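# Park cart by desks, bin on desks, bottle upright inside

## Task

Finish with the cart standing next to the desks, the bin resting on top of the desks and the refill bottle upright inside that bin; no labelled container may end up lying on its side; the bin, the refill bottle and every other container must never contact the floor (that is a failure); the robot must not topple or finish leaning (also a failure).

## Robot and tools

ROBOT. A LinearBot: an omnidirectional wheeled base with a column about 1.7 m high. A carriage rides the column (lift_m) and holds two six-joint arms, left and right, each with a five-finger hand. Arm bases sit roughly 0.57 m + lift_m above the floor, with carriage parts hanging about 0.15 m lower. A hand can reach about 0.78 m from its shoulder but only about 0.4 m below the arm base. Parked arm: joints 1-6 = 0, 0.05, 0.05, 1.45, 0, 0. Cameras: carriage_camera (fixed, facing forward and tilted down about 20 degrees), left_wrist_camera and right_wrist_camera (on the little-finger side, aimed at the hand point). Loose objects may occasionally get a small nudge from outside.

FRAMES. Base frame: metres, origin on the floor below the base centre, x forward, y left, z up. The left_hand and right_hand readings are the hand points in this frame; they tend to read higher than the true hand, especially at long reach or under load. Odometry frame is the base frame as it was at scene start; base_odometry counts wheel rotation only (slip counts as travel), heading in rad, left positive, -3.142 to 3.142.

move. One action per call. "base" holds exactly one relative command, an offset from where the base last reported itself: {"translate_m": d} forward positive, -2 to 2 m; {"strafe_m": d} left positive, -2 to 2 m; {"rotate_rad": d} counter-clockwise positive, -6.3 to 6.3 rad. "joints" is a single flat object of absolute targets keyed by name, covering both arms together: lift_m 0 to 1 m; for each side <side>_joint1_rad (-2.617 to 3.054, yaw about vertical, 0 forward, positive left), joint2 (0 to 3.141, shoulder: 0 upper arm back, 1.57 up, 3.14 forward), joint3 (0 to 3.141, elbow: 0 folded, 3.14 straight), joint4 (-1.57 to 1.57, wrist pitch, positive lifts fingertips), joint5 (-1.57 to 1.57, wrist yaw, positive turns fingertips right), joint6 (-2.094 to 2.094, hand roll, positive clockwise seen from forearm). Fingers <side>_hand_little, _ring, _middle, _index, _thumb_bend, _thumb_turn: -1 to 1, +1 open/straight (thumb_turn +1 beside palm, -1 opposite the fingers). Settings <side>_hand_force_limit (-1 to 1, about 0 to 10 N at the fingertip, 15 N for thumb motors) and <side>_hand_speed (-0.96 to 1); both start at 0 and -0.8. Optional "speeds" caps this action only: translate_m and strafe_m 0.02-0.5 m/s, rotate_rad 0.05-1.57 rad/s, lift_m 0.02-0.27 m/s (default 0.25). "min_time_s" (0.1-8 s) sets the shortest duration of each arm motion; 2 or more gives straighter, gentler hand paths. "cameras" picks images (names above or "all"). "blocking" false returns within about half a second while motion continues; a new move overrides only the parts it names. Actions last at most 15 s; moves time out after 14 s.

wait(seconds 0-10, cameras) lets time pass and returns state. stop brakes everything you commanded (the base coasts a bit first). zoom_image(camera, region [x0,y0,x1,y1] pixels, max 504x504) enlarges the newest image of that camera. show_instructions shows reference pages. finished_scene ends the scene; the result must hold without the robot.

RESULTS. base_status and joint_status per motion: done, moving, off_target (resting away from target, maybe still pushing), not_followed (withheld by the self-collision check, shown by the line "joint command not followed"), contact_stop or time_out (unplanned stops; after the first result showing one, the rest of your calls in that reply are skipped), limit_stop_at_motor_heat. on_its_own lists things the robot did unprompted. <side>_hand_stopped_by gives six words (little, ring, middle, index, thumb_bend, thumb_turn): moving, target, force, stalled, fault. <side>_<motor>_load_n is fingertip force, positive when pushed open; a lost grip shows as loads dropping near 0. motor_effort is percent of maximum with the peak in brackets. Joint torques are noisy. MOTOR HOT warns above 75 C; at 100 C the arm goes limp for 30-60 s (OVER-TEMPERATURE FAULT) and targets must be resent afterwards.

GRIPPING. Closing stops at the force limit; a grip of 0.035-0.065 m objects works best with thumb_turn at -1. For a soft grip use hand_speed -0.94 or lower. To squeeze more, raise force_limit and send a more-closed target. The wrist bracket on the little-finger side can bump things.

CAUTIONS. Drive slowly near furniture: default speeds turn contact into a hard hit. After a contact_stop, back off about 0.2 m the way you came, possibly several times. Lowering the lift onto something presses hard before stopping. Arms have no contact stop and keep pressing; never drive away while a hand grips something fixed. Keep the carriage low and arms close when carrying weight; swinging loaded stretched arms or a high carriage can tip the robot. Don't let the arms press each other. Don't drop or fling objects, even a few millimetres; set the bottle down gently upright, and keep containers off the floor. Park idle arms to avoid overheating. Thinking time lets the scene advance while motions continue.

Each tool is called as a command line: name --argument value for each argument, lists and objects as JSON in quotes; but a table of rows of numbers goes row by row, as --pt "numbers of a row", without its own name.

Reference images:

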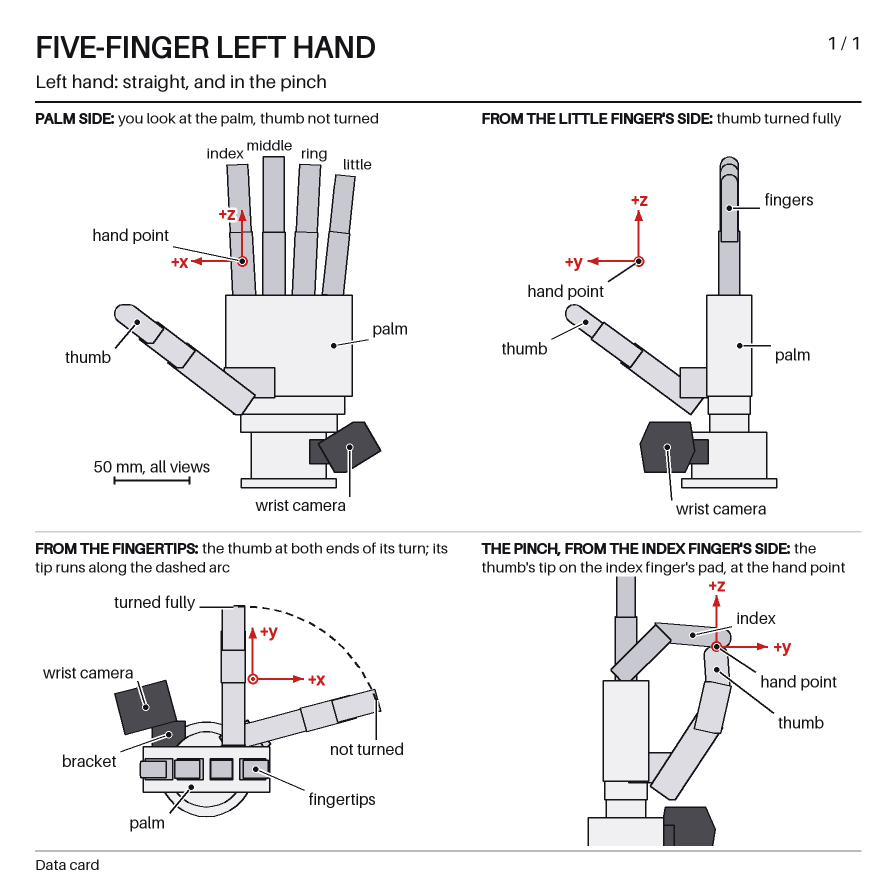

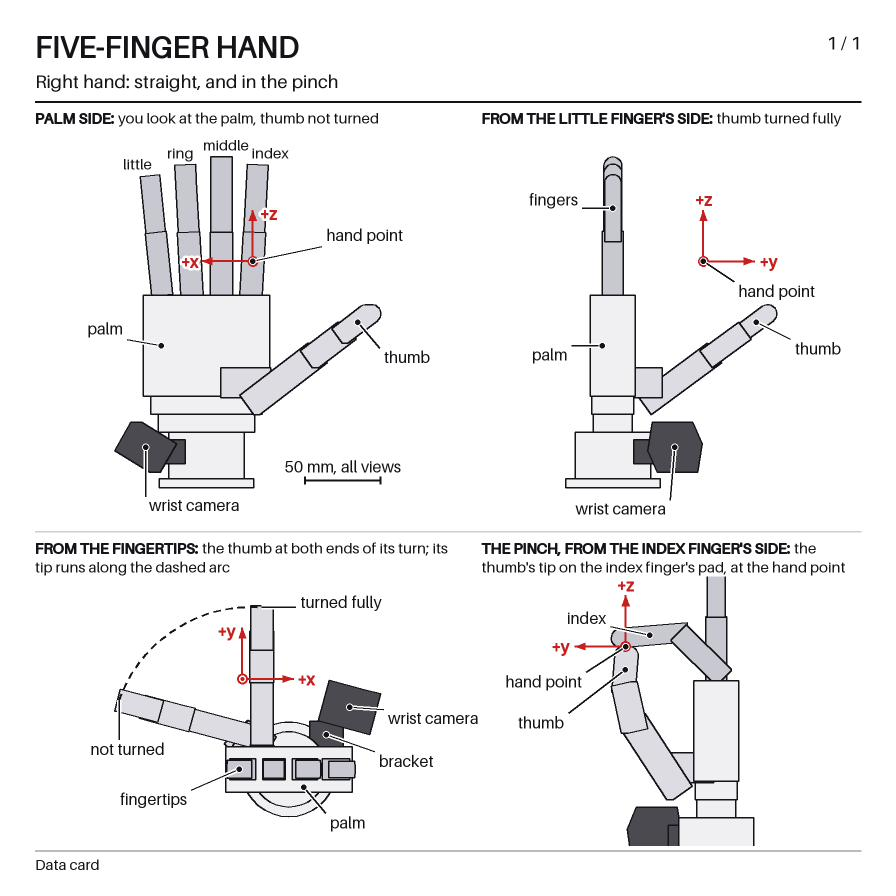

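## Session

move

Scene clock: 0.00 s.
Joint torques (N m): no reading
base_odometry: x=+0.000 y=+0.000 heading=+0.000
base_status: not commanded
joint_positions: lift_m=+0.300 left_joint1_rad=+0.005 left_joint2_rad=+0.068 left_joint3_rad=+0.061 left_joint4_rad=+1.429 left_joint5_rad=+0.041 left_joint6_rad=+0.040 right_joint1_rad=+0.019 right_joint2_rad=+0.054 right_joint3_rad=+0.028 right_joint4_rad=+1.453 right_joint5_rad=+0.017 right_joint6_rad=-0.047 left_hand_little=+1.000 left_hand_ring=+1.000 left_hand_middle=+1.000 left_hand_index=+1.000 left_hand_thumb_turn=+1.000 left_hand_thumb_bend=+1.000 left_hand_force_limit=+0.000 left_hand_speed=-0.800 right_hand_little=+1.000 right_hand_ring=+1.000 right_hand_middle=+1.000 right_hand_index=+1.000 right_hand_thumb_turn=+1.000 right_hand_thumb_bend=+1.000 right_hand_force_limit=+0.000 right_hand_speed=-0.800
joint_status: not commanded
left_hand_stopped_by: target,target,target,target,target,target
right_hand_stopped_by: target,target,target,target,target,target
left_little_load_n: 0.0
left_ring_load_n: 0.5
left_middle_load_n: 0.0
left_index_load_n: 0.0
left_thumb_bend_load_n: 0.0
left_thumb_turn_load_n: 0.0
right_little_load_n: 0.0
right_ring_load_n: 0.0
right_middle_load_n: 0.0
right_index_load_n: 0.0
right_thumb_bend_load_n: 0.0
right_thumb_turn_load_n: 0.0
motor_effort: lift_m=+34 drive_wheels=+3
left_hand: x=+0.3282 y=+0.2784 z=+1.3452 quat_wxyz=(+0.720, -0.037, +0.067, -0.690) (m; base frame)
right_hand: x=+0.3278 y=-0.2876 z=+1.3389 quat_wxyz=(+0.695, -0.047, +0.055, -0.716) (m; base frame)
pictures: carriage_camera, left_wrist_camera, right_wrist_camera

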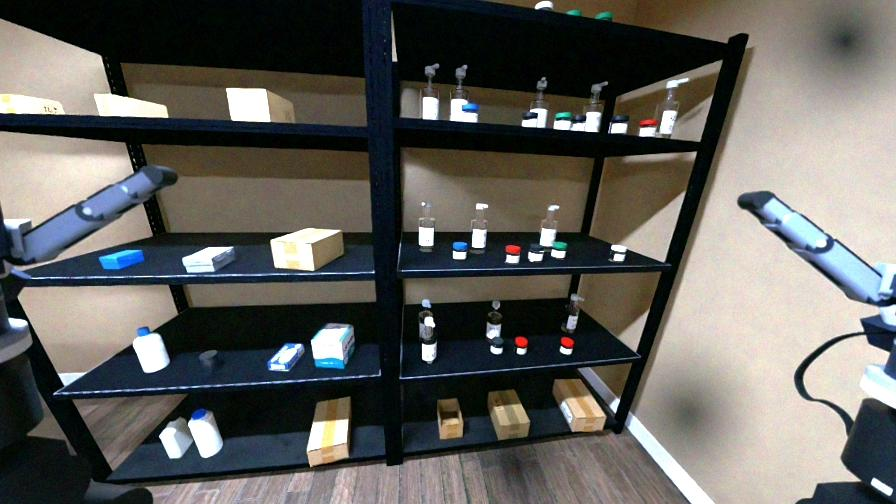

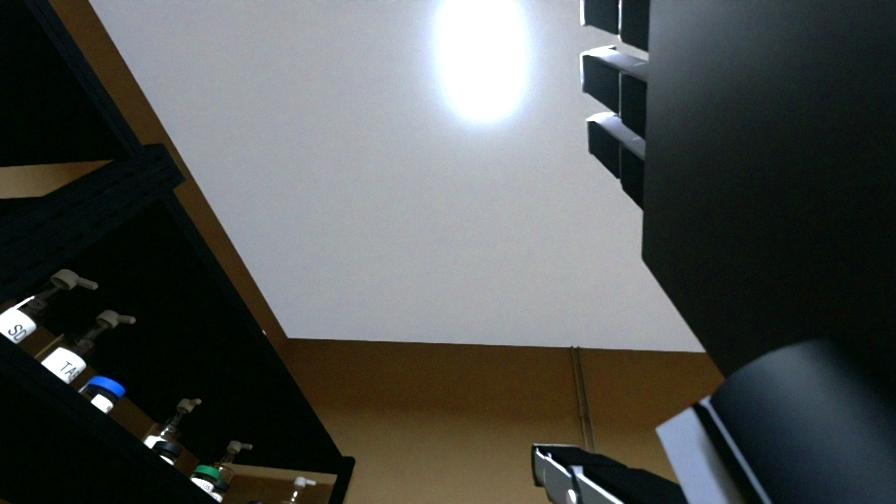

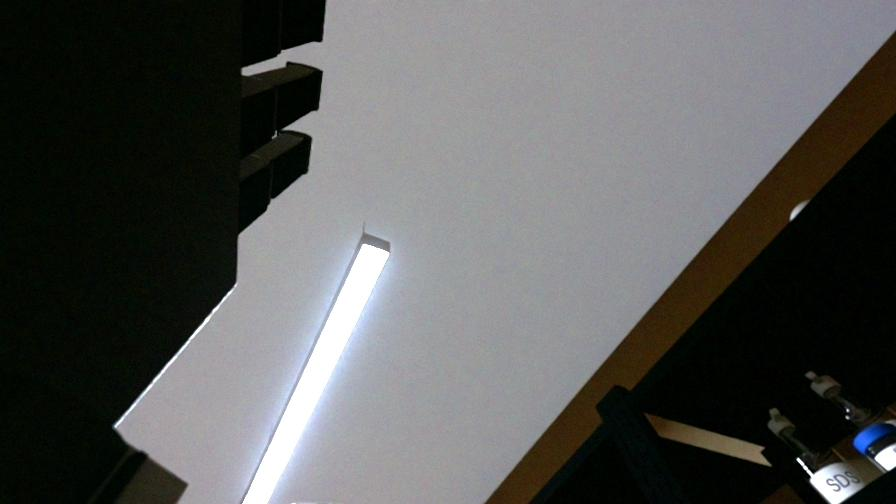

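move --base '{"rotate_rad": 1.2}' --cameras '["carriage_camera"]'

move --base '{"rotate_rad": 1.2}' --cameras '["carriage_camera"]'

move --base '{"rotate_rad": 1.2}' --cameras '["carriage_camera"]'

move --base '{"rotate_rad": 1.2}' --cameras '["carriage_camera"]'

Scene clock: 3.00 s.
Joint torques (N m): left_arm=[0.32 3.32 5.31 0.02 0.02 0.02] | right_arm=[-0.47 3.43 6.48 0.18 -0.08 0.1]
move: done
base_odometry: x=+0.000 y=+0.000 heading=+1.200
base_status: done
joint_positions: lift_m=+0.300 left_joint1_rad=+0.005 left_joint2_rad=+0.068 left_joint3_rad=+0.061 left_joint4_rad=+1.428 left_joint5_rad=+0.041 left_joint6_rad=+0.040 right_joint1_rad=+0.019 right_joint2_rad=+0.054 right_joint3_rad=+0.028 right_joint4_rad=+1.451 right_joint5_rad=+0.017 right_joint6_rad=-0.047 left_hand_little=+1.000 left_hand_ring=+1.000 left_hand_middle=+1.000 left_hand_index=+1.000 left_hand_thumb_turn=+1.000 left_hand_thumb_bend=+1.000 left_hand_force_limit=+0.000 left_hand_speed=-0.800 right_hand_little=+1.000 right_hand_ring=+1.000 right_hand_middle=+1.000 right_hand_index=+1.000 right_hand_thumb_turn=+1.000 right_hand_thumb_bend=+1.000 right_hand_force_limit=+0.000 right_hand_speed=-0.800
joint_status: not commanded
left_hand_stopped_by: target,target,target,target,target,target
right_hand_stopped_by: target,target,target,target,target,target
left_little_load_n: 0.0
left_ring_load_n: 0.0
left_middle_load_n: 0.0
left_index_load_n: 0.0
left_thumb_bend_load_n: 0.0
left_thumb_turn_load_n: 0.0
right_little_load_n: 0.0
right_ring_load_n: 0.0
right_middle_load_n: 0.0
right_index_load_n: 0.0
right_thumb_bend_load_n: 0.0
right_thumb_turn_load_n: 0.0
motor_effort: lift_m=+33(34) drive_wheels=+5(17)
left_hand: x=+0.3283 y=+0.2784 z=+1.3451 quat_wxyz=(+0.720, -0.037, +0.068, -0.690)
right_hand: x=+0.3284 y=-0.2875 z=+1.3387 quat_wxyz=(+0.695, -0.048, +0.056, -0.715)

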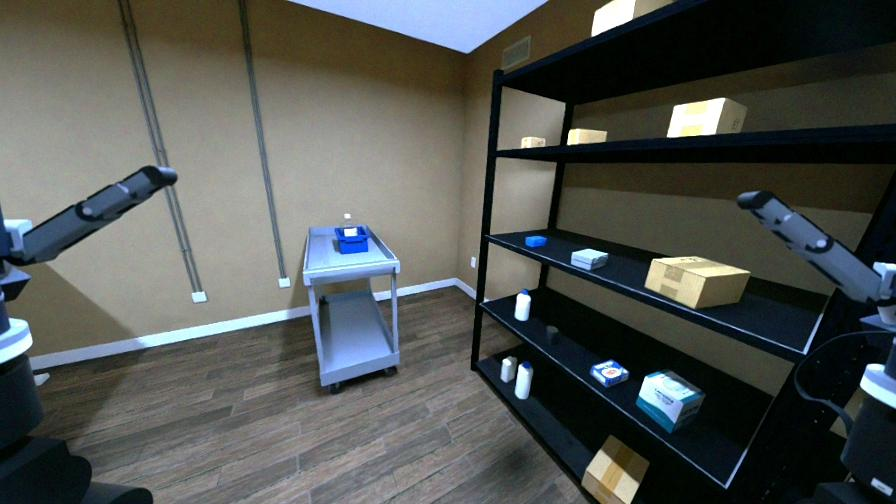

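Scene clock: 5.77 s.
Joint torques (N m): left_arm=[0.29 3.37 5.23 0.01 0.03 0.03] | right_arm=[-0.29 3.55 6.48 0.17 -0.05 0.1]
move: done
base_odometry: x=+0.000 y=+0.000 heading=+2.399
base_status: done
joint_positions: lift_m=+0.300 left_joint1_rad=+0.005 left_joint2_rad=+0.068 left_joint3_rad=+0.061 left_joint4_rad=+1.428 left_joint5_rad=+0.041 left_joint6_rad=+0.040 right_joint1_rad=+0.019 right_joint2_rad=+0.054 right_joint3_rad=+0.028 right_joint4_rad=+1.451 right_joint5_rad=+0.017 right_joint6_rad=-0.047 left_hand_little=+1.000 left_hand_ring=+1.000 left_hand_middle=+1.000 left_hand_index=+1.000 left_hand_thumb_turn=+1.000 left_hand_thumb_bend=+1.000 left_hand_force_limit=+0.000 left_hand_speed=-0.800 right_hand_little=+1.000 right_hand_ring=+1.000 right_hand_middle=+1.000 right_hand_index=+1.000 right_hand_thumb_turn=+1.000 right_hand_thumb_bend=+1.000 right_hand_force_limit=+0.000 right_hand_speed=-0.800
joint_status: not commanded
left_hand_stopped_by: target,target,target,target,target,target
right_hand_stopped_by: target,target,target,target,target,target
left_little_load_n: 0.0
left_ring_load_n: 0.0
left_middle_load_n: 0.0
left_index_load_n: 0.0
left_thumb_bend_load_n: 0.0
left_thumb_turn_load_n: 0.0
right_little_load_n: 0.0
right_ring_load_n: 0.0
right_middle_load_n: 0.0
right_index_load_n: 0.0
right_thumb_bend_load_n: 0.0
right_thumb_turn_load_n: -0.5
motor_effort: lift_m=+33(34) drive_wheels=+5(16)
left_hand: x=+0.3284 y=+0.2784 z=+1.3451 quat_wxyz=(+0.720, -0.037, +0.068, -0.690)
right_hand: x=+0.3284 y=-0.2875 z=+1.3387 quat_wxyz=(+0.695, -0.048, +0.056, -0.715)

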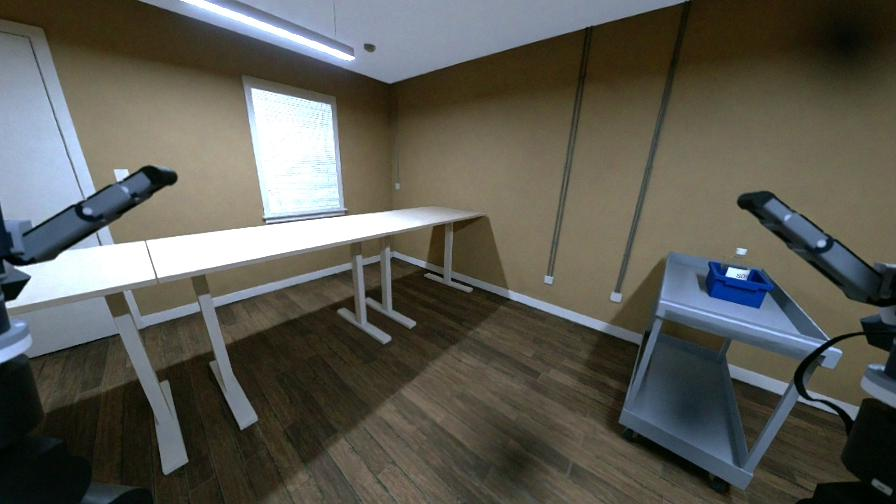

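Scene clock: 8.53 s.
Joint torques (N m): left_arm=[0.32 3.4 5.24 0.03 0.03 0.02] | right_arm=[-0.42 3.36 6.48 0.14 -0.05 0.09]
move: done
base_odometry: x=+0.000 y=+0.000 heading=-2.684
base_status: done
joint_positions: lift_m=+0.300 left_joint1_rad=+0.005 left_joint2_rad=+0.068 left_joint3_rad=+0.061 left_joint4_rad=+1.427 left_joint5_rad=+0.041 left_joint6_rad=+0.040 right_joint1_rad=+0.019 right_joint2_rad=+0.054 right_joint3_rad=+0.028 right_joint4_rad=+1.451 right_joint5_rad=+0.017 right_joint6_rad=-0.047 left_hand_little=+1.000 left_hand_ring=+1.000 left_hand_middle=+1.000 left_hand_index=+1.000 left_hand_thumb_turn=+1.000 left_hand_thumb_bend=+1.000 left_hand_force_limit=+0.000 left_hand_speed=-0.800 right_hand_little=+1.000 right_hand_ring=+1.000 right_hand_middle=+1.000 right_hand_index=+1.000 right_hand_thumb_turn=+1.000 right_hand_thumb_bend=+1.000 right_hand_force_limit=+0.000 right_hand_speed=-0.800
joint_status: not commanded
left_hand_stopped_by: target,target,target,target,target,target
right_hand_stopped_by: target,target,target,target,target,target
left_little_load_n: -0.5
left_ring_load_n: 0.0
left_middle_load_n: 0.0
left_index_load_n: 0.0
left_thumb_bend_load_n: 0.0
left_thumb_turn_load_n: 0.0
right_little_load_n: 0.0
right_ring_load_n: 0.0
right_middle_load_n: 0.0
right_index_load_n: 0.0
right_thumb_bend_load_n: 0.0
right_thumb_turn_load_n: 0.0
motor_effort: lift_m=+33(34) drive_wheels=+2(15)
left_hand: x=+0.3285 y=+0.2784 z=+1.3451 quat_wxyz=(+0.720, -0.037, +0.068, -0.690)
right_hand: x=+0.3284 y=-0.2875 z=+1.3387 quat_wxyz=(+0.695, -0.048, +0.056, -0.715)

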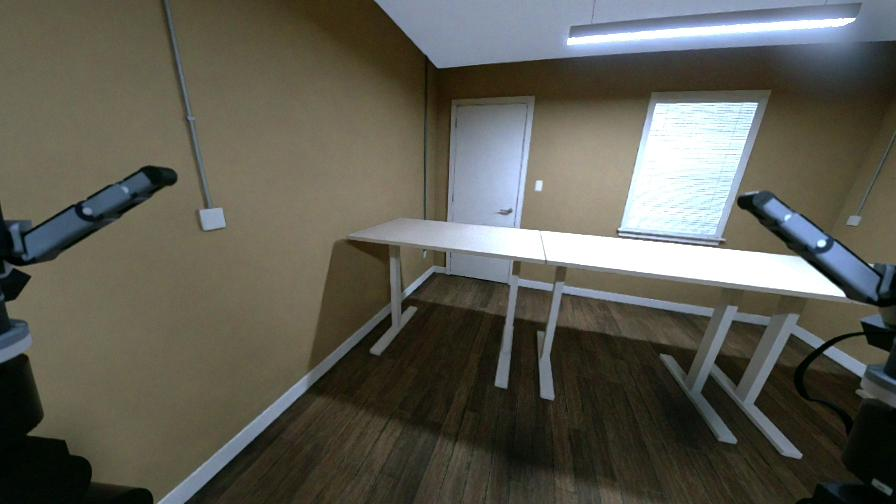

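Scene clock: 11.30 s.
Joint torques (N m): left_arm=[0.28 3.36 5.19 0.04 0.03 0.02] | right_arm=[-0.39 3.44 6.61 0.16 -0.06 0.1]
move: done
base_odometry: x=+0.000 y=+0.000 heading=-1.485
base_status: done
joint_positions: lift_m=+0.300 left_joint1_rad=+0.005 left_joint2_rad=+0.068 left_joint3_rad=+0.061 left_joint4_rad=+1.427 left_joint5_rad=+0.041 left_joint6_rad=+0.040 right_joint1_rad=+0.019 right_joint2_rad=+0.054 right_joint3_rad=+0.028 right_joint4_rad=+1.451 right_joint5_rad=+0.017 right_joint6_rad=-0.047 left_hand_little=+1.000 left_hand_ring=+1.000 left_hand_middle=+1.000 left_hand_index=+1.000 left_hand_thumb_turn=+1.000 left_hand_thumb_bend=+1.000 left_hand_force_limit=+0.000 left_hand_speed=-0.800 right_hand_little=+1.000 right_hand_ring=+1.000 right_hand_middle=+1.000 right_hand_index=+1.000 right_hand_thumb_turn=+1.000 right_hand_thumb_bend=+1.000 right_hand_force_limit=+0.000 right_hand_speed=-0.800
joint_status: not commanded
left_hand_stopped_by: target,target,target,target,target,target
right_hand_stopped_by: target,target,target,target,target,target
left_little_load_n: 0.0
left_ring_load_n: 0.0
left_middle_load_n: 0.0
left_index_load_n: 0.0
left_thumb_bend_load_n: 0.0
left_thumb_turn_load_n: 0.0
right_little_load_n: 0.0
right_ring_load_n: 0.0
right_middle_load_n: 0.0
right_index_load_n: 0.0
right_thumb_bend_load_n: 0.0
right_thumb_turn_load_n: 0.0
motor_effort: lift_m=+33(34) drive_wheels=+1(15)
left_hand: x=+0.3285 y=+0.2784 z=+1.3451 quat_wxyz=(+0.720, -0.037, +0.068, -0.690)
right_hand: x=+0.3284 y=-0.2875 z=+1.3387 quat_wxyz=(+0.695, -0.048, +0.056, -0.715)

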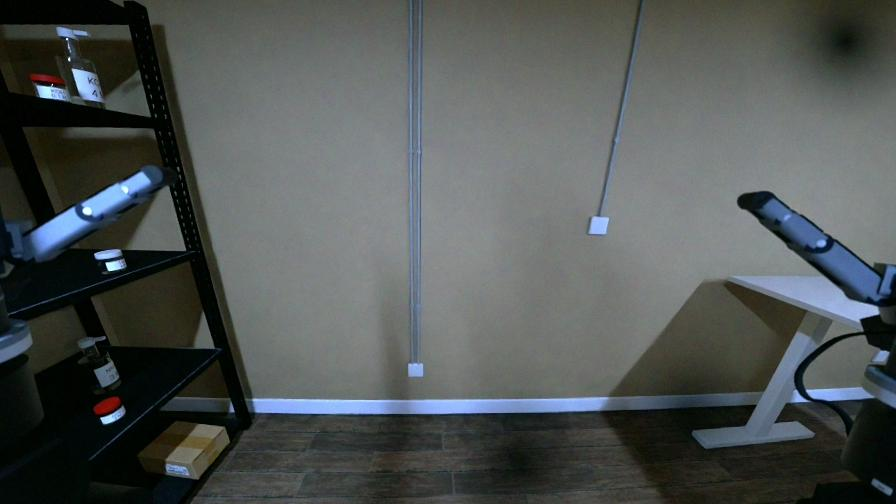

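move --base '{"rotate_rad": 3.085}' --cameras '["carriage_camera"]'

zoom_image --camera "carriage_camera" --region '[340, 180, 560, 420]'

Scene clock: 15.93 s.
Joint torques (N m): left_arm=[0.32 3.41 5.26 0.03 0.03 0.02] | right_arm=[-0.28 3.45 6.63 0.16 -0.05 0.09]
move: done
base_odometry: x=+0.000 y=+0.000 heading=+1.600
base_status: done
joint_positions: lift_m=+0.300 left_joint1_rad=+0.005 left_joint2_rad=+0.068 left_joint3_rad=+0.061 left_joint4_rad=+1.427 left_joint5_rad=+0.040 left_joint6_rad=+0.040 right_joint1_rad=+0.019 right_joint2_rad=+0.054 right_joint3_rad=+0.028 right_joint4_rad=+1.449 right_joint5_rad=+0.017 right_joint6_rad=-0.047 left_hand_little=+1.000 left_hand_ring=+1.000 left_hand_middle=+1.000 left_hand_index=+1.000 left_hand_thumb_turn=+1.000 left_hand_thumb_bend=+1.000 left_hand_force_limit=+0.000 left_hand_speed=-0.800 right_hand_little=+1.000 right_hand_ring=+1.000 right_hand_middle=+1.000 right_hand_index=+1.000 right_hand_thumb_turn=+1.000 right_hand_thumb_bend=+1.000 right_hand_force_limit=+0.000 right_hand_speed=-0.800
joint_status: not commanded
left_hand_stopped_by: target,target,target,target,target,target
right_hand_stopped_by: target,target,target,target,target,target
left_little_load_n: 0.0
left_ring_load_n: 0.0
left_middle_load_n: 0.0
left_index_load_n: 0.0
left_thumb_bend_load_n: 0.0
left_thumb_turn_load_n: 0.0
right_little_load_n: 0.0
right_ring_load_n: 0.0
right_middle_load_n: 0.0
right_index_load_n: 0.0
right_thumb_bend_load_n: 0.0
right_thumb_turn_load_n: 0.0
motor_effort: lift_m=+33(34) drive_wheels=+7(15)
left_hand: x=+0.3287 y=+0.2785 z=+1.3450 quat_wxyz=(+0.720, -0.038, +0.068, -0.690)
right_hand: x=+0.3287 y=-0.2875 z=+1.3386 quat_wxyz=(+0.695, -0.048, +0.056, -0.715)

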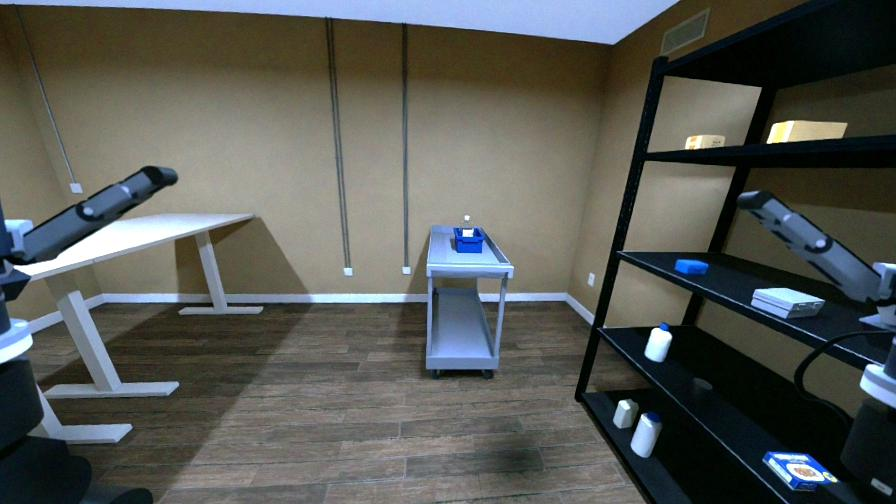

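Scaled by 2.100.

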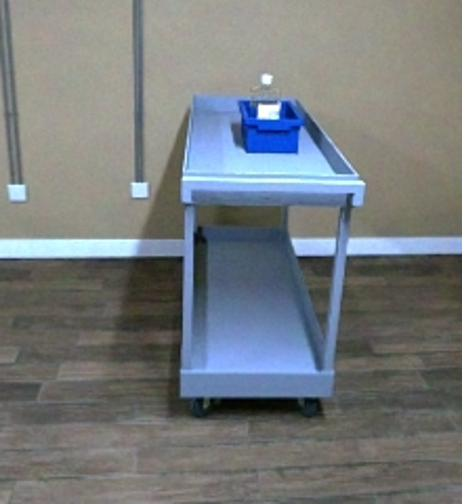

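move --base '{"strafe_m": 0.9}'

move --base '{"translate_m": 1.5}' --cameras '["carriage_camera"]'

move --base '{"rotate_rad": -1.2}' --cameras '["carriage_camera"]'

zoom_image --camera "carriage_camera" --region '[300, 150, 600, 450]'

Scene clock: 21.70 s.
Joint torques (N m): left_arm=[0.34 3.36 5.23 0.04 0.03 0.03] | right_arm=[-0.31 3.44 6.35 0.15 -0.07 0.1]
move: done
base_odometry: x=-0.900 y=-0.027 heading=+1.601
base_status: done
joint_positions: lift_m=+0.300 left_joint1_rad=+0.005 left_joint2_rad=+0.068 left_joint3_rad=+0.061 left_joint4_rad=+1.427 left_joint5_rad=+0.040 left_joint6_rad=+0.040 right_joint1_rad=+0.019 right_joint2_rad=+0.054 right_joint3_rad=+0.028 right_joint4_rad=+1.449 right_joint5_rad=+0.017 right_joint6_rad=-0.047 left_hand_little=+1.000 left_hand_ring=+1.000 left_hand_middle=+1.000 left_hand_index=+1.000 left_hand_thumb_turn=+1.000 left_hand_thumb_bend=+1.000 left_hand_force_limit=+0.000 left_hand_speed=-0.800 right_hand_little=+1.000 right_hand_ring=+1.000 right_hand_middle=+1.000 right_hand_index=+1.000 right_hand_thumb_turn=+1.000 right_hand_thumb_bend=+1.000 right_hand_force_limit=+0.000 right_hand_speed=-0.800
joint_status: not commanded
left_hand_stopped_by: target,target,target,target,target,target
right_hand_stopped_by: target,target,target,target,target,target
left_little_load_n: 0.0
left_ring_load_n: 0.0
left_middle_load_n: 0.0
left_index_load_n: 0.0
left_thumb_bend_load_n: 0.0
left_thumb_turn_load_n: 0.5
right_little_load_n: 0.0
right_ring_load_n: 0.0
right_middle_load_n: 0.5
right_index_load_n: 0.0
right_thumb_bend_load_n: 0.0
right_thumb_turn_load_n: 0.0
motor_effort: lift_m=+34(34) drive_wheels=-10(23)
left_hand: x=+0.3287 y=+0.2785 z=+1.3450 quat_wxyz=(+0.720, -0.038, +0.068, -0.690)
right_hand: x=+0.3287 y=-0.2875 z=+1.3386 quat_wxyz=(+0.695, -0.048, +0.056, -0.715)
pictures: none

Scene clock: 27.00 s.
Joint torques (N m): left_arm=[0.32 3.37 5.23 0.02 0.03 0.02] | right_arm=[-0.42 3.45 6.41 0.13 -0.06 0.11]
move: done
base_odometry: x=-0.946 y=+1.472 heading=+1.601
base_status: done
joint_positions: lift_m=+0.300 left_joint1_rad=+0.005 left_joint2_rad=+0.068 left_joint3_rad=+0.061 left_joint4_rad=+1.427 left_joint5_rad=+0.040 left_joint6_rad=+0.040 right_joint1_rad=+0.019 right_joint2_rad=+0.054 right_joint3_rad=+0.028 right_joint4_rad=+1.450 right_joint5_rad=+0.017 right_joint6_rad=-0.047 left_hand_little=+1.000 left_hand_ring=+1.000 left_hand_middle=+1.000 left_hand_index=+1.000 left_hand_thumb_turn=+1.000 left_hand_thumb_bend=+1.000 left_hand_force_limit=+0.000 left_hand_speed=-0.800 right_hand_little=+1.000 right_hand_ring=+1.000 right_hand_middle=+1.000 right_hand_index=+1.000 right_hand_thumb_turn=+1.000 right_hand_thumb_bend=+1.000 right_hand_force_limit=+0.000 right_hand_speed=-0.800
joint_status: not commanded
left_hand_stopped_by: target,target,target,target,target,target
right_hand_stopped_by: target,target,target,target,target,target
left_little_load_n: 0.0
left_ring_load_n: 0.0
left_middle_load_n: 0.0
left_index_load_n: 0.0
left_thumb_bend_load_n: 0.0
left_thumb_turn_load_n: 0.0
right_little_load_n: 0.0
right_ring_load_n: 0.0
right_middle_load_n: 0.0
right_index_load_n: 0.0
right_thumb_bend_load_n: 0.0
right_thumb_turn_load_n: 0.0
motor_effort: lift_m=+33(34) drive_wheels=-7(15)
left_hand: x=+0.3286 y=+0.2785 z=+1.3450 quat_wxyz=(+0.720, -0.037, +0.068, -0.690)
right_hand: x=+0.3285 y=-0.2875 z=+1.3387 quat_wxyz=(+0.695, -0.048, +0.056, -0.715)

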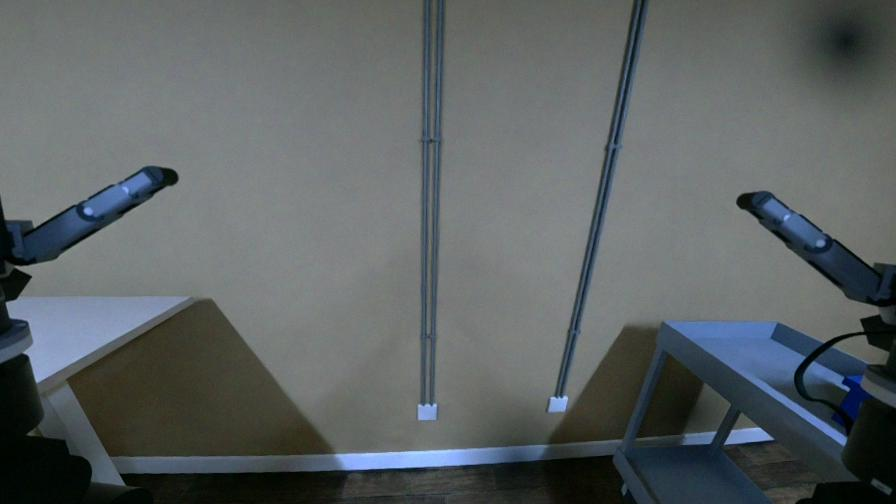

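Scene clock: 29.77 s.
Joint torques (N m): left_arm=[0.36 3.33 5.27 0.04 0.03 0.02] | right_arm=[-0.36 3.45 6.32 0.14 -0.04 0.08]
move: done
base_odometry: x=-0.946 y=+1.472 heading=+0.402
base_status: done
joint_positions: lift_m=+0.300 left_joint1_rad=+0.005 left_joint2_rad=+0.068 left_joint3_rad=+0.061 left_joint4_rad=+1.426 left_joint5_rad=+0.040 left_joint6_rad=+0.040 right_joint1_rad=+0.019 right_joint2_rad=+0.054 right_joint3_rad=+0.028 right_joint4_rad=+1.450 right_joint5_rad=+0.016 right_joint6_rad=-0.047 left_hand_little=+1.000 left_hand_ring=+1.000 left_hand_middle=+1.000 left_hand_index=+1.000 left_hand_thumb_turn=+1.000 left_hand_thumb_bend=+1.000 left_hand_force_limit=+0.000 left_hand_speed=-0.800 right_hand_little=+1.000 right_hand_ring=+1.000 right_hand_middle=+1.000 right_hand_index=+1.000 right_hand_thumb_turn=+1.000 right_hand_thumb_bend=+1.000 right_hand_force_limit=+0.000 right_hand_speed=-0.800
joint_status: not commanded
left_hand_stopped_by: target,target,target,target,target,target
right_hand_stopped_by: target,target,target,target,target,target
left_little_load_n: 0.0
left_ring_load_n: 0.0
left_middle_load_n: 0.0
left_index_load_n: 0.0
left_thumb_bend_load_n: 0.0
left_thumb_turn_load_n: 0.0
right_little_load_n: 0.0
right_ring_load_n: 0.0
right_middle_load_n: 0.0
right_index_load_n: 0.0
right_thumb_bend_load_n: 0.0
right_thumb_turn_load_n: 0.0
motor_effort: lift_m=+33(34) drive_wheels=+7(16)
left_hand: x=+0.3289 y=+0.2785 z=+1.3449 quat_wxyz=(+0.720, -0.038, +0.068, -0.690)
right_hand: x=+0.3285 y=-0.2875 z=+1.3386 quat_wxyz=(+0.695, -0.048, +0.056, -0.715)

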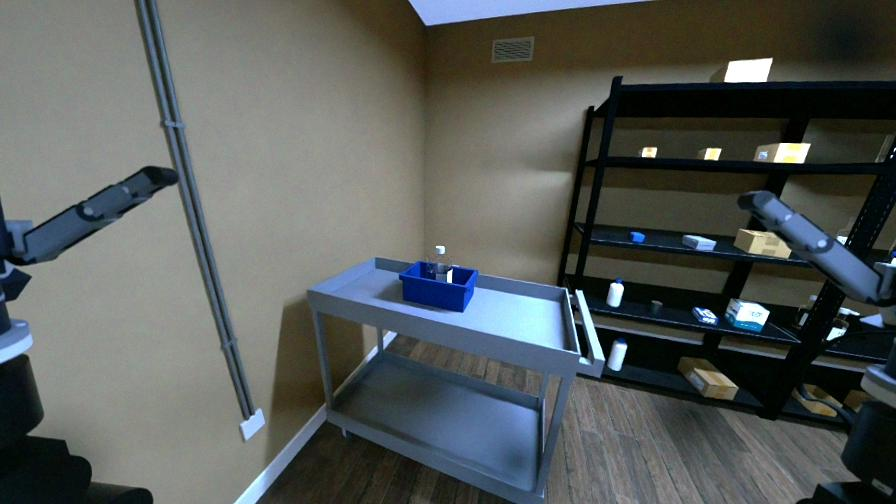

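Scaled by 1.680.

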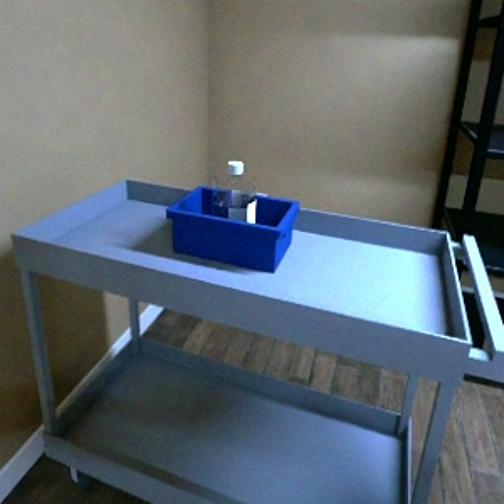

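move --base '{"rotate_rad": -0.402}'

move --base '{"strafe_m": 0.45}' --joints '{"lift_m": 0.5}' --cameras '["carriage_camera"]'

zoom_image --camera "carriage_camera" --region '[300, 250, 600, 500]'

Scene clock: 31.73 s.
Joint torques (N m): left_arm=[0.36 3.34 5.23 0.02 0.03 0.02] | right_arm=[-0.39 3.54 6.52 0.16 -0.02 0.11]
move: done
base_odometry: x=-0.946 y=+1.472 heading=+0.000
base_status: done
joint_positions: lift_m=+0.300 left_joint1_rad=+0.005 left_joint2_rad=+0.068 left_joint3_rad=+0.061 left_joint4_rad=+1.427 left_joint5_rad=+0.040 left_joint6_rad=+0.040 right_joint1_rad=+0.019 right_joint2_rad=+0.054 right_joint3_rad=+0.028 right_joint4_rad=+1.451 right_joint5_rad=+0.016 right_joint6_rad=-0.047 left_hand_little=+1.000 left_hand_ring=+1.000 left_hand_middle=+1.000 left_hand_index=+1.000 left_hand_thumb_turn=+1.000 left_hand_thumb_bend=+1.000 left_hand_force_limit=+0.000 left_hand_speed=-0.800 right_hand_little=+1.000 right_hand_ring=+1.000 right_hand_middle=+1.000 right_hand_index=+1.000 right_hand_thumb_turn=+1.000 right_hand_thumb_bend=+1.000 right_hand_force_limit=+0.000 right_hand_speed=-0.800
joint_status: not commanded
left_hand_stopped_by: target,target,target,target,target,target
right_hand_stopped_by: target,target,target,target,target,target
left_little_load_n: -0.5
left_ring_load_n: 0.0
left_middle_load_n: 0.0
left_index_load_n: 0.0
left_thumb_bend_load_n: 0.0
left_thumb_turn_load_n: 0.0
right_little_load_n: 0.0
right_ring_load_n: 0.0
right_middle_load_n: 0.0
right_index_load_n: 0.0
right_thumb_bend_load_n: 0.5
right_thumb_turn_load_n: 0.0
motor_effort: lift_m=+33(34) drive_wheels=+4(13)
left_hand: x=+0.3286 y=+0.2785 z=+1.3450 quat_wxyz=(+0.720, -0.037, +0.068, -0.690)
right_hand: x=+0.3283 y=-0.2875 z=+1.3387 quat_wxyz=(+0.695, -0.048, +0.056, -0.715)
pictures: none

Scene clock: 34.70 s.
Joint torques (N m): left_arm=[0.38 3.38 5.22 0.04 0.03 0.02] | right_arm=[-0.4 3.45 6.39 0.16 0 0.1]
move: done
base_odometry: x=-0.945 y=+1.922 heading=-0.001
base_status: done
joint_positions: lift_m=+0.500 left_joint1_rad=+0.004 left_joint2_rad=+0.068 left_joint3_rad=+0.061 left_joint4_rad=+1.427 left_joint5_rad=+0.040 left_joint6_rad=+0.040 right_joint1_rad=+0.018 right_joint2_rad=+0.054 right_joint3_rad=+0.028 right_joint4_rad=+1.451 right_joint5_rad=+0.016 right_joint6_rad=-0.047 left_hand_little=+1.000 left_hand_ring=+1.000 left_hand_middle=+1.000 left_hand_index=+1.000 left_hand_thumb_turn=+1.000 left_hand_thumb_bend=+1.000 left_hand_force_limit=+0.000 left_hand_speed=-0.800 right_hand_little=+1.000 right_hand_ring=+1.000 right_hand_middle=+1.000 right_hand_index=+1.000 right_hand_thumb_turn=+1.000 right_hand_thumb_bend=+1.000 right_hand_force_limit=+0.000 right_hand_speed=-0.800
joint_status: all done
left_hand_stopped_by: target,target,target,target,target,target
right_hand_stopped_by: target,target,target,target,target,target
left_little_load_n: 0.0
left_ring_load_n: 0.0
left_middle_load_n: 0.0
left_index_load_n: -0.5
left_thumb_bend_load_n: 0.0
left_thumb_turn_load_n: 0.0
right_little_load_n: 0.0
right_ring_load_n: 0.0
right_middle_load_n: 0.0
right_index_load_n: 0.0
right_thumb_bend_load_n: 0.0
right_thumb_turn_load_n: 0.0
motor_effort: lift_m=+32(39) drive_wheels=-8(22)
left_hand: x=+0.3285 y=+0.2784 z=+1.5452 quat_wxyz=(+0.720, -0.037, +0.068, -0.690)
right_hand: x=+0.3283 y=-0.2874 z=+1.5388 quat_wxyz=(+0.695, -0.048, +0.056, -0.716)
carriage_camera: T_world_to_cam=[[0.03529, -0.99867, 0.03761, -0.06052], [-0.29313, -0.04633, -0.95495, 1.49166], [0.95542, 0.02267, -0.29437, 0.31734]] pos_world=[0.13619, 0.00147, 1.52015]

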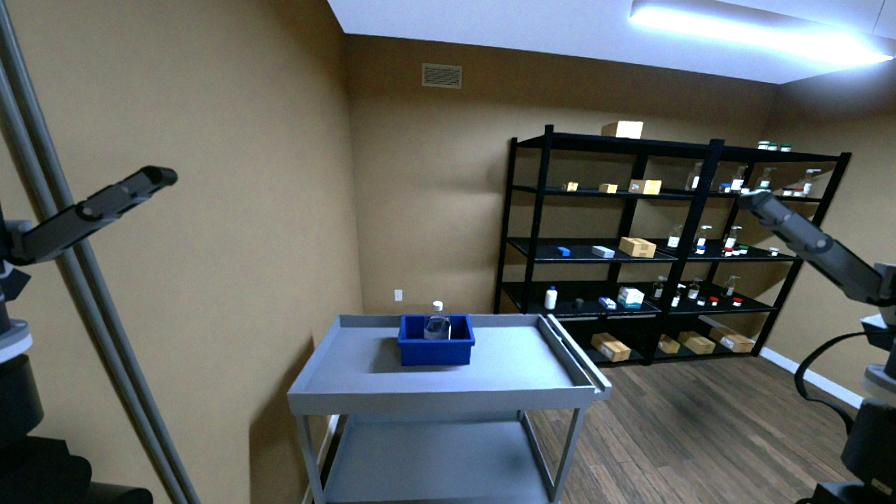

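Scaled by 1.680.

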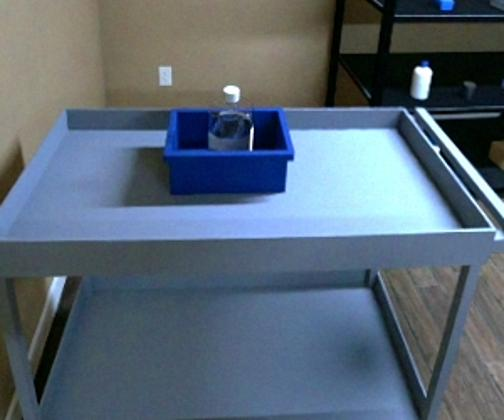

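move --joints '{"left_joint1_rad": 0, "left_joint2_rad": 1.0, "left_joint3_rad": 1.3, "left_joint4_rad": 0, "left_joint5_rad": 0, "left_joint6_rad": 0, "right_joint1_rad": 0, "right_joint2_rad": 1.0, "right_joint3_rad": 1.3, "right_joint4_rad": 0, "right_joint5_rad": 0, "right_joint6_rad": 0}' --cameras '["carriage_camera"]'

move --joints '{"left_joint2_rad": 1.5, "left_joint3_rad": 1.3, "left_joint4_rad": 0.5, "right_joint2_rad": 1.5, "right_joint3_rad": 1.3, "right_joint4_rad": 0.5}'

move --joints '{"left_joint2_rad": 1.5, "left_joint3_rad": 2.2, "left_joint4_rad": -0.7, "left_joint5_rad": 0.8, "right_joint2_rad": 1.5, "right_joint3_rad": 2.2, "right_joint4_rad": -0.7, "right_joint5_rad": -0.8}'

move --joints '{"left_joint2_rad": 1.3, "left_joint3_rad": 1.3, "left_joint4_rad": 0, "left_joint5_rad": 1.57, "right_joint2_rad": 1.3, "right_joint3_rad": 1.3, "right_joint4_rad": 0, "right_joint5_rad": -1.57}' --cameras '["all"]'

Scene clock: 40.20 s.
Joint torques (N m): left_arm=[-0.01 -1.48 8.05 1.78 -0.08 -0.16] | right_arm=[-1.02 -1.61 10.74 1.95 -0.18 0.21]
move: done
base_odometry: x=-0.945 y=+1.922 heading=-0.001
base_status: not commanded
joint_positions: lift_m=+0.500 left_joint1_rad=+0.004 left_joint2_rad=+0.998 left_joint3_rad=+1.277 left_joint4_rad=+0.024 left_joint5_rad=+0.013 left_joint6_rad=+0.016 right_joint1_rad=+0.007 right_joint2_rad=+0.997 right_joint3_rad=+1.265 right_joint4_rad=+0.004 right_joint5_rad=+0.013 right_joint6_rad=-0.009 left_hand_little=+1.000 left_hand_ring=+1.000 left_hand_middle=+1.000 left_hand_index=+1.000 left_hand_thumb_turn=+1.000 left_hand_thumb_bend=+1.000 left_hand_force_limit=+0.000 left_hand_speed=-0.800 right_hand_little=+1.000 right_hand_ring=+1.000 right_hand_middle=+1.000 right_hand_index=+1.000 right_hand_thumb_turn=+1.000 right_hand_thumb_bend=+1.000 right_hand_force_limit=+0.000 right_hand_speed=-0.800
joint_status: all done
left_hand_stopped_by: target,target,target,target,target,target
right_hand_stopped_by: target,target,target,target,target,target
left_little_load_n: 0.0
left_ring_load_n: 0.0
left_middle_load_n: 0.0
left_index_load_n: 0.0
left_thumb_bend_load_n: 0.0
left_thumb_turn_load_n: 0.0
right_little_load_n: 0.0
right_ring_load_n: 0.0
right_middle_load_n: 0.0
right_index_load_n: 0.0
right_thumb_bend_load_n: 0.0
right_thumb_turn_load_n: 0.0
motor_effort: lift_m=+32(34) drive_wheels=-9(12)
left_hand: x=+0.5956 y=+0.2833 z=+1.5830 quat_wxyz=(+0.573, -0.413, +0.425, -0.567)
right_hand: x=+0.5979 y=-0.2840 z=+1.5722 quat_wxyz=(+0.560, -0.427, +0.428, -0.566)
carriage_camera: T_world_to_cam=[[0.03529, -0.99867, 0.03761, -0.06051], [-0.29313, -0.04633, -0.95495, 1.49156], [0.95542, 0.02267, -0.29437, 0.31731]] pos_world=[0.13619, 0.00147, 1.52005]

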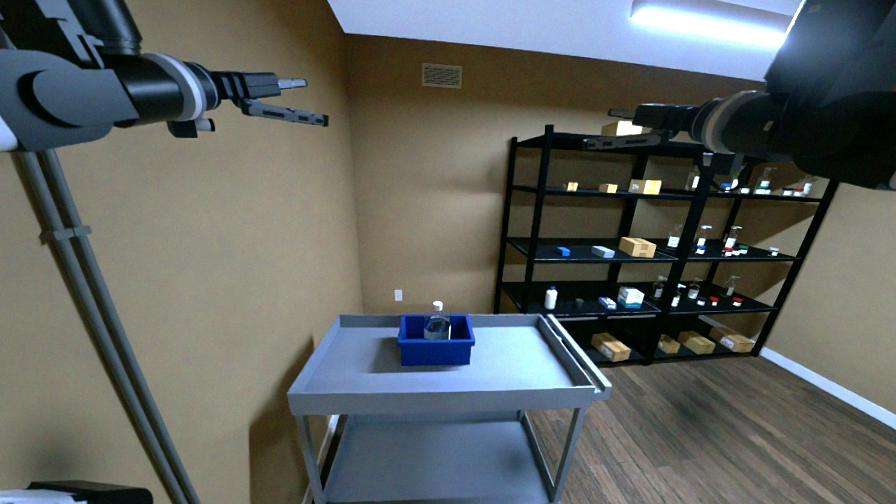

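Scene clock: 41.57 s.
Joint torques (N m): left_arm=[-0.02 -6.57 7.86 2.06 -0.06 -0.16] | right_arm=[-0.92 -6.58 10.45 2.15 -0.17 0.2]
move: done
base_odometry: x=-0.945 y=+1.922 heading=-0.001
base_status: not commanded
joint_positions: lift_m=+0.500 left_joint1_rad=+0.004 left_joint2_rad=+1.498 left_joint3_rad=+1.289 left_joint4_rad=+0.492 left_joint5_rad=+0.012 left_joint6_rad=+0.016 right_joint1_rad=+0.007 right_joint2_rad=+1.501 right_joint3_rad=+1.278 right_joint4_rad=+0.484 right_joint5_rad=+0.012 right_joint6_rad=-0.009 left_hand_little=+1.000 left_hand_ring=+1.000 left_hand_middle=+1.000 left_hand_index=+1.000 left_hand_thumb_turn=+1.000 left_hand_thumb_bend=+1.000 left_hand_force_limit=+0.000 left_hand_speed=-0.800 right_hand_little=+1.000 right_hand_ring=+1.000 right_hand_middle=+1.000 right_hand_index=+1.000 right_hand_thumb_turn=+1.000 right_hand_thumb_bend=+1.000 right_hand_force_limit=+0.000 right_hand_speed=-0.800
joint_status: all done
left_hand_stopped_by: target,target,target,target,target,target
right_hand_stopped_by: target,target,target,target,target,target
left_little_load_n: 0.0
left_ring_load_n: 0.0
left_middle_load_n: 0.0
left_index_load_n: 0.0
left_thumb_bend_load_n: -0.5
left_thumb_turn_load_n: 0.0
right_little_load_n: 0.0
right_ring_load_n: 0.0
right_middle_load_n: 0.0
right_index_load_n: 0.0
right_thumb_bend_load_n: 0.0
right_thumb_turn_load_n: 0.0
motor_effort: lift_m=+33(33) drive_wheels=-10(11)
left_hand: x=+0.7531 y=+0.2842 z=+1.5018 quat_wxyz=(+0.569, -0.419, +0.430, -0.562)
right_hand: x=+0.7546 y=-0.2828 z=+1.4925 quat_wxyz=(+0.557, -0.431, +0.431, -0.564)
pictures: none

Scene clock: 43.27 s.
Joint torques (N m): left_arm=[0.01 -4.15 6.01 1.7 0.2 -0.15] | right_arm=[-0.76 -4.27 8.06 1.81 -0.2 0.21]
move: done
base_odometry: x=-0.945 y=+1.922 heading=-0.001
base_status: not commanded
joint_positions: lift_m=+0.500 left_joint1_rad=+0.004 left_joint2_rad=+1.498 left_joint3_rad=+2.184 left_joint4_rad=-0.676 left_joint5_rad=+0.786 left_joint6_rad=+0.015 right_joint1_rad=+0.005 right_joint2_rad=+1.501 right_joint3_rad=+2.176 right_joint4_rad=-0.696 right_joint5_rad=-0.786 right_joint6_rad=-0.009 left_hand_little=+1.000 left_hand_ring=+1.000 left_hand_middle=+1.000 left_hand_index=+1.000 left_hand_thumb_turn=+1.000 left_hand_thumb_bend=+1.000 left_hand_force_limit=+0.000 left_hand_speed=-0.800 right_hand_little=+1.000 right_hand_ring=+1.000 right_hand_middle=+1.000 right_hand_index=+1.000 right_hand_thumb_turn=+1.000 right_hand_thumb_bend=+1.000 right_hand_force_limit=+0.000 right_hand_speed=-0.800
joint_status: all done
left_hand_stopped_by: target,target,target,target,target,target
right_hand_stopped_by: target,target,target,target,target,target
left_little_load_n: 0.0
left_ring_load_n: 0.0
left_middle_load_n: 0.0
left_index_load_n: 0.0
left_thumb_bend_load_n: 0.0
left_thumb_turn_load_n: 0.0
right_little_load_n: 0.0
right_ring_load_n: 0.0
right_middle_load_n: 0.0
right_index_load_n: 0.0
right_thumb_bend_load_n: 0.0
right_thumb_turn_load_n: 0.0
motor_effort: lift_m=+33(33) drive_wheels=-5(12)
left_hand: x=+0.5698 y=+0.1571 z=+1.6202 quat_wxyz=(+0.280, -0.264, +0.653, -0.652)
right_hand: x=+0.5690 y=-0.1537 z=+1.6130 quat_wxyz=(+0.650, -0.658, +0.273, -0.265)
pictures: none

Scene clock: 44.90 s.
Joint torques (N m): left_arm=[-0.02 -5.31 5.16 1.38 0.2 -0.15] | right_arm=[-0.94 -5.78 6.09 1.4 -0.19 0.19]
move: done
base_odometry: x=-0.945 y=+1.922 heading=-0.001
base_status: not commanded
joint_positions: lift_m=+0.500 left_joint1_rad=+0.004 left_joint2_rad=+1.313 left_joint3_rad=+1.315 left_joint4_rad=-0.011 left_joint5_rad=+1.549 left_joint6_rad=+0.014 right_joint1_rad=+0.005 right_joint2_rad=+1.317 right_joint3_rad=+1.313 right_joint4_rad=-0.015 right_joint5_rad=-1.556 right_joint6_rad=-0.007 left_hand_little=+1.000 left_hand_ring=+1.000 left_hand_middle=+1.000 left_hand_index=+1.000 left_hand_thumb_turn=+1.000 left_hand_thumb_bend=+1.000 left_hand_force_limit=+0.000 left_hand_speed=-0.800 right_hand_little=+1.000 right_hand_ring=+1.000 right_hand_middle=+1.000 right_hand_index=+1.000 right_hand_thumb_turn=+1.000 right_hand_thumb_bend=+1.000 right_hand_force_limit=+0.000 right_hand_speed=-0.800
joint_status: all done
joint sent to its limit — left_joint5_rad, upper limit.
left_hand_stopped_by: target,target,target,target,target,target
right_hand_stopped_by: target,target,target,target,target,target
left_little_load_n: 0.0
left_ring_load_n: -0.5
left_middle_load_n: 0.0
left_index_load_n: -0.5
left_thumb_bend_load_n: 0.0
left_thumb_turn_load_n: 0.0
right_little_load_n: 0.0
right_ring_load_n: 0.0
right_middle_load_n: 0.0
right_index_load_n: 0.0
right_thumb_bend_load_n: 0.0
right_thumb_turn_load_n: -0.5
motor_effort: lift_m=+33(33) drive_wheels=-11(12)
left_hand: x=+0.4721 y=+0.1204 z=+1.4685 quat_wxyz=(+0.010, -0.008, +0.707, -0.707)
right_hand: x=+0.4695 y=-0.1184 z=+1.4671 quat_wxyz=(+0.707, -0.707, +0.008, +0.001)
pictures: carriage_camera, left_wrist_camera, right_wrist_camera
carriage_camera: T_world_to_cam=[[0.03529, -0.99867, 0.03761, -0.06051], [-0.29313, -0.04633, -0.95495, 1.49156], [0.95542, 0.02267, -0.29437, 0.31731]] pos_world=[0.13619, 0.00147, 1.52005]
left_wrist_camera: T_world_to_cam=[[-0.25236, -0.0523, 0.96622, -1.28634], [-0.8169, 0.54672, -0.18377, 0.58085], [-0.51864, -0.83568, -0.18069, 0.72729]] pos_world=[0.52708, 0.22294, 1.48104]
right_wrist_camera: T_world_to_cam=[[0.24553, 0.01851, -0.96921, 1.31007], [-0.84976, -0.47702, -0.22438, 0.67043], [-0.46649, 0.8787, -0.1014, 0.5825]] pos_world=[0.51977, -0.21628, 1.47923]

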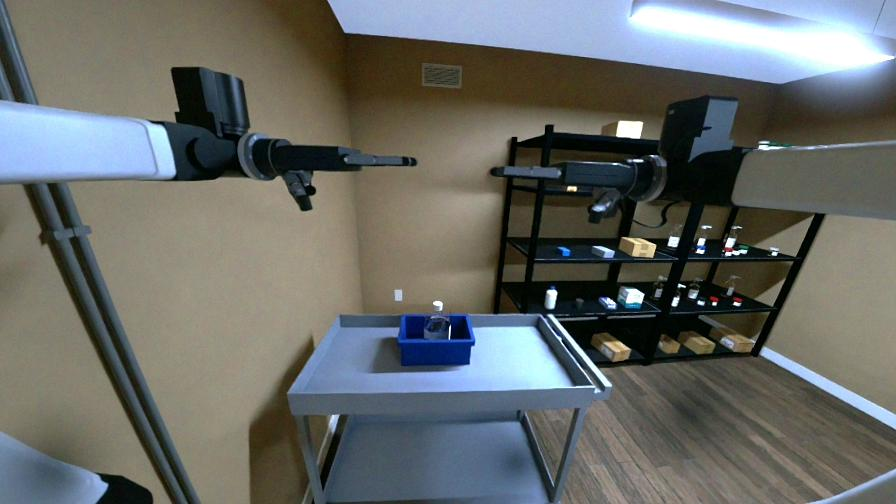

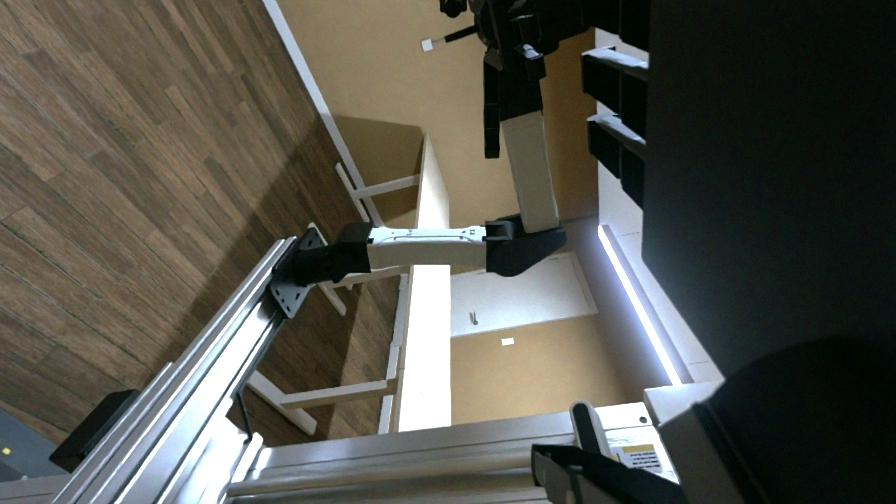

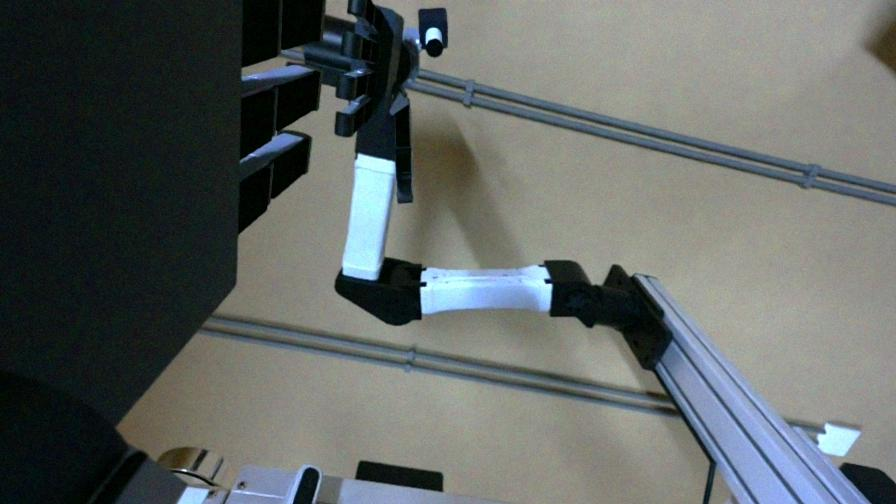

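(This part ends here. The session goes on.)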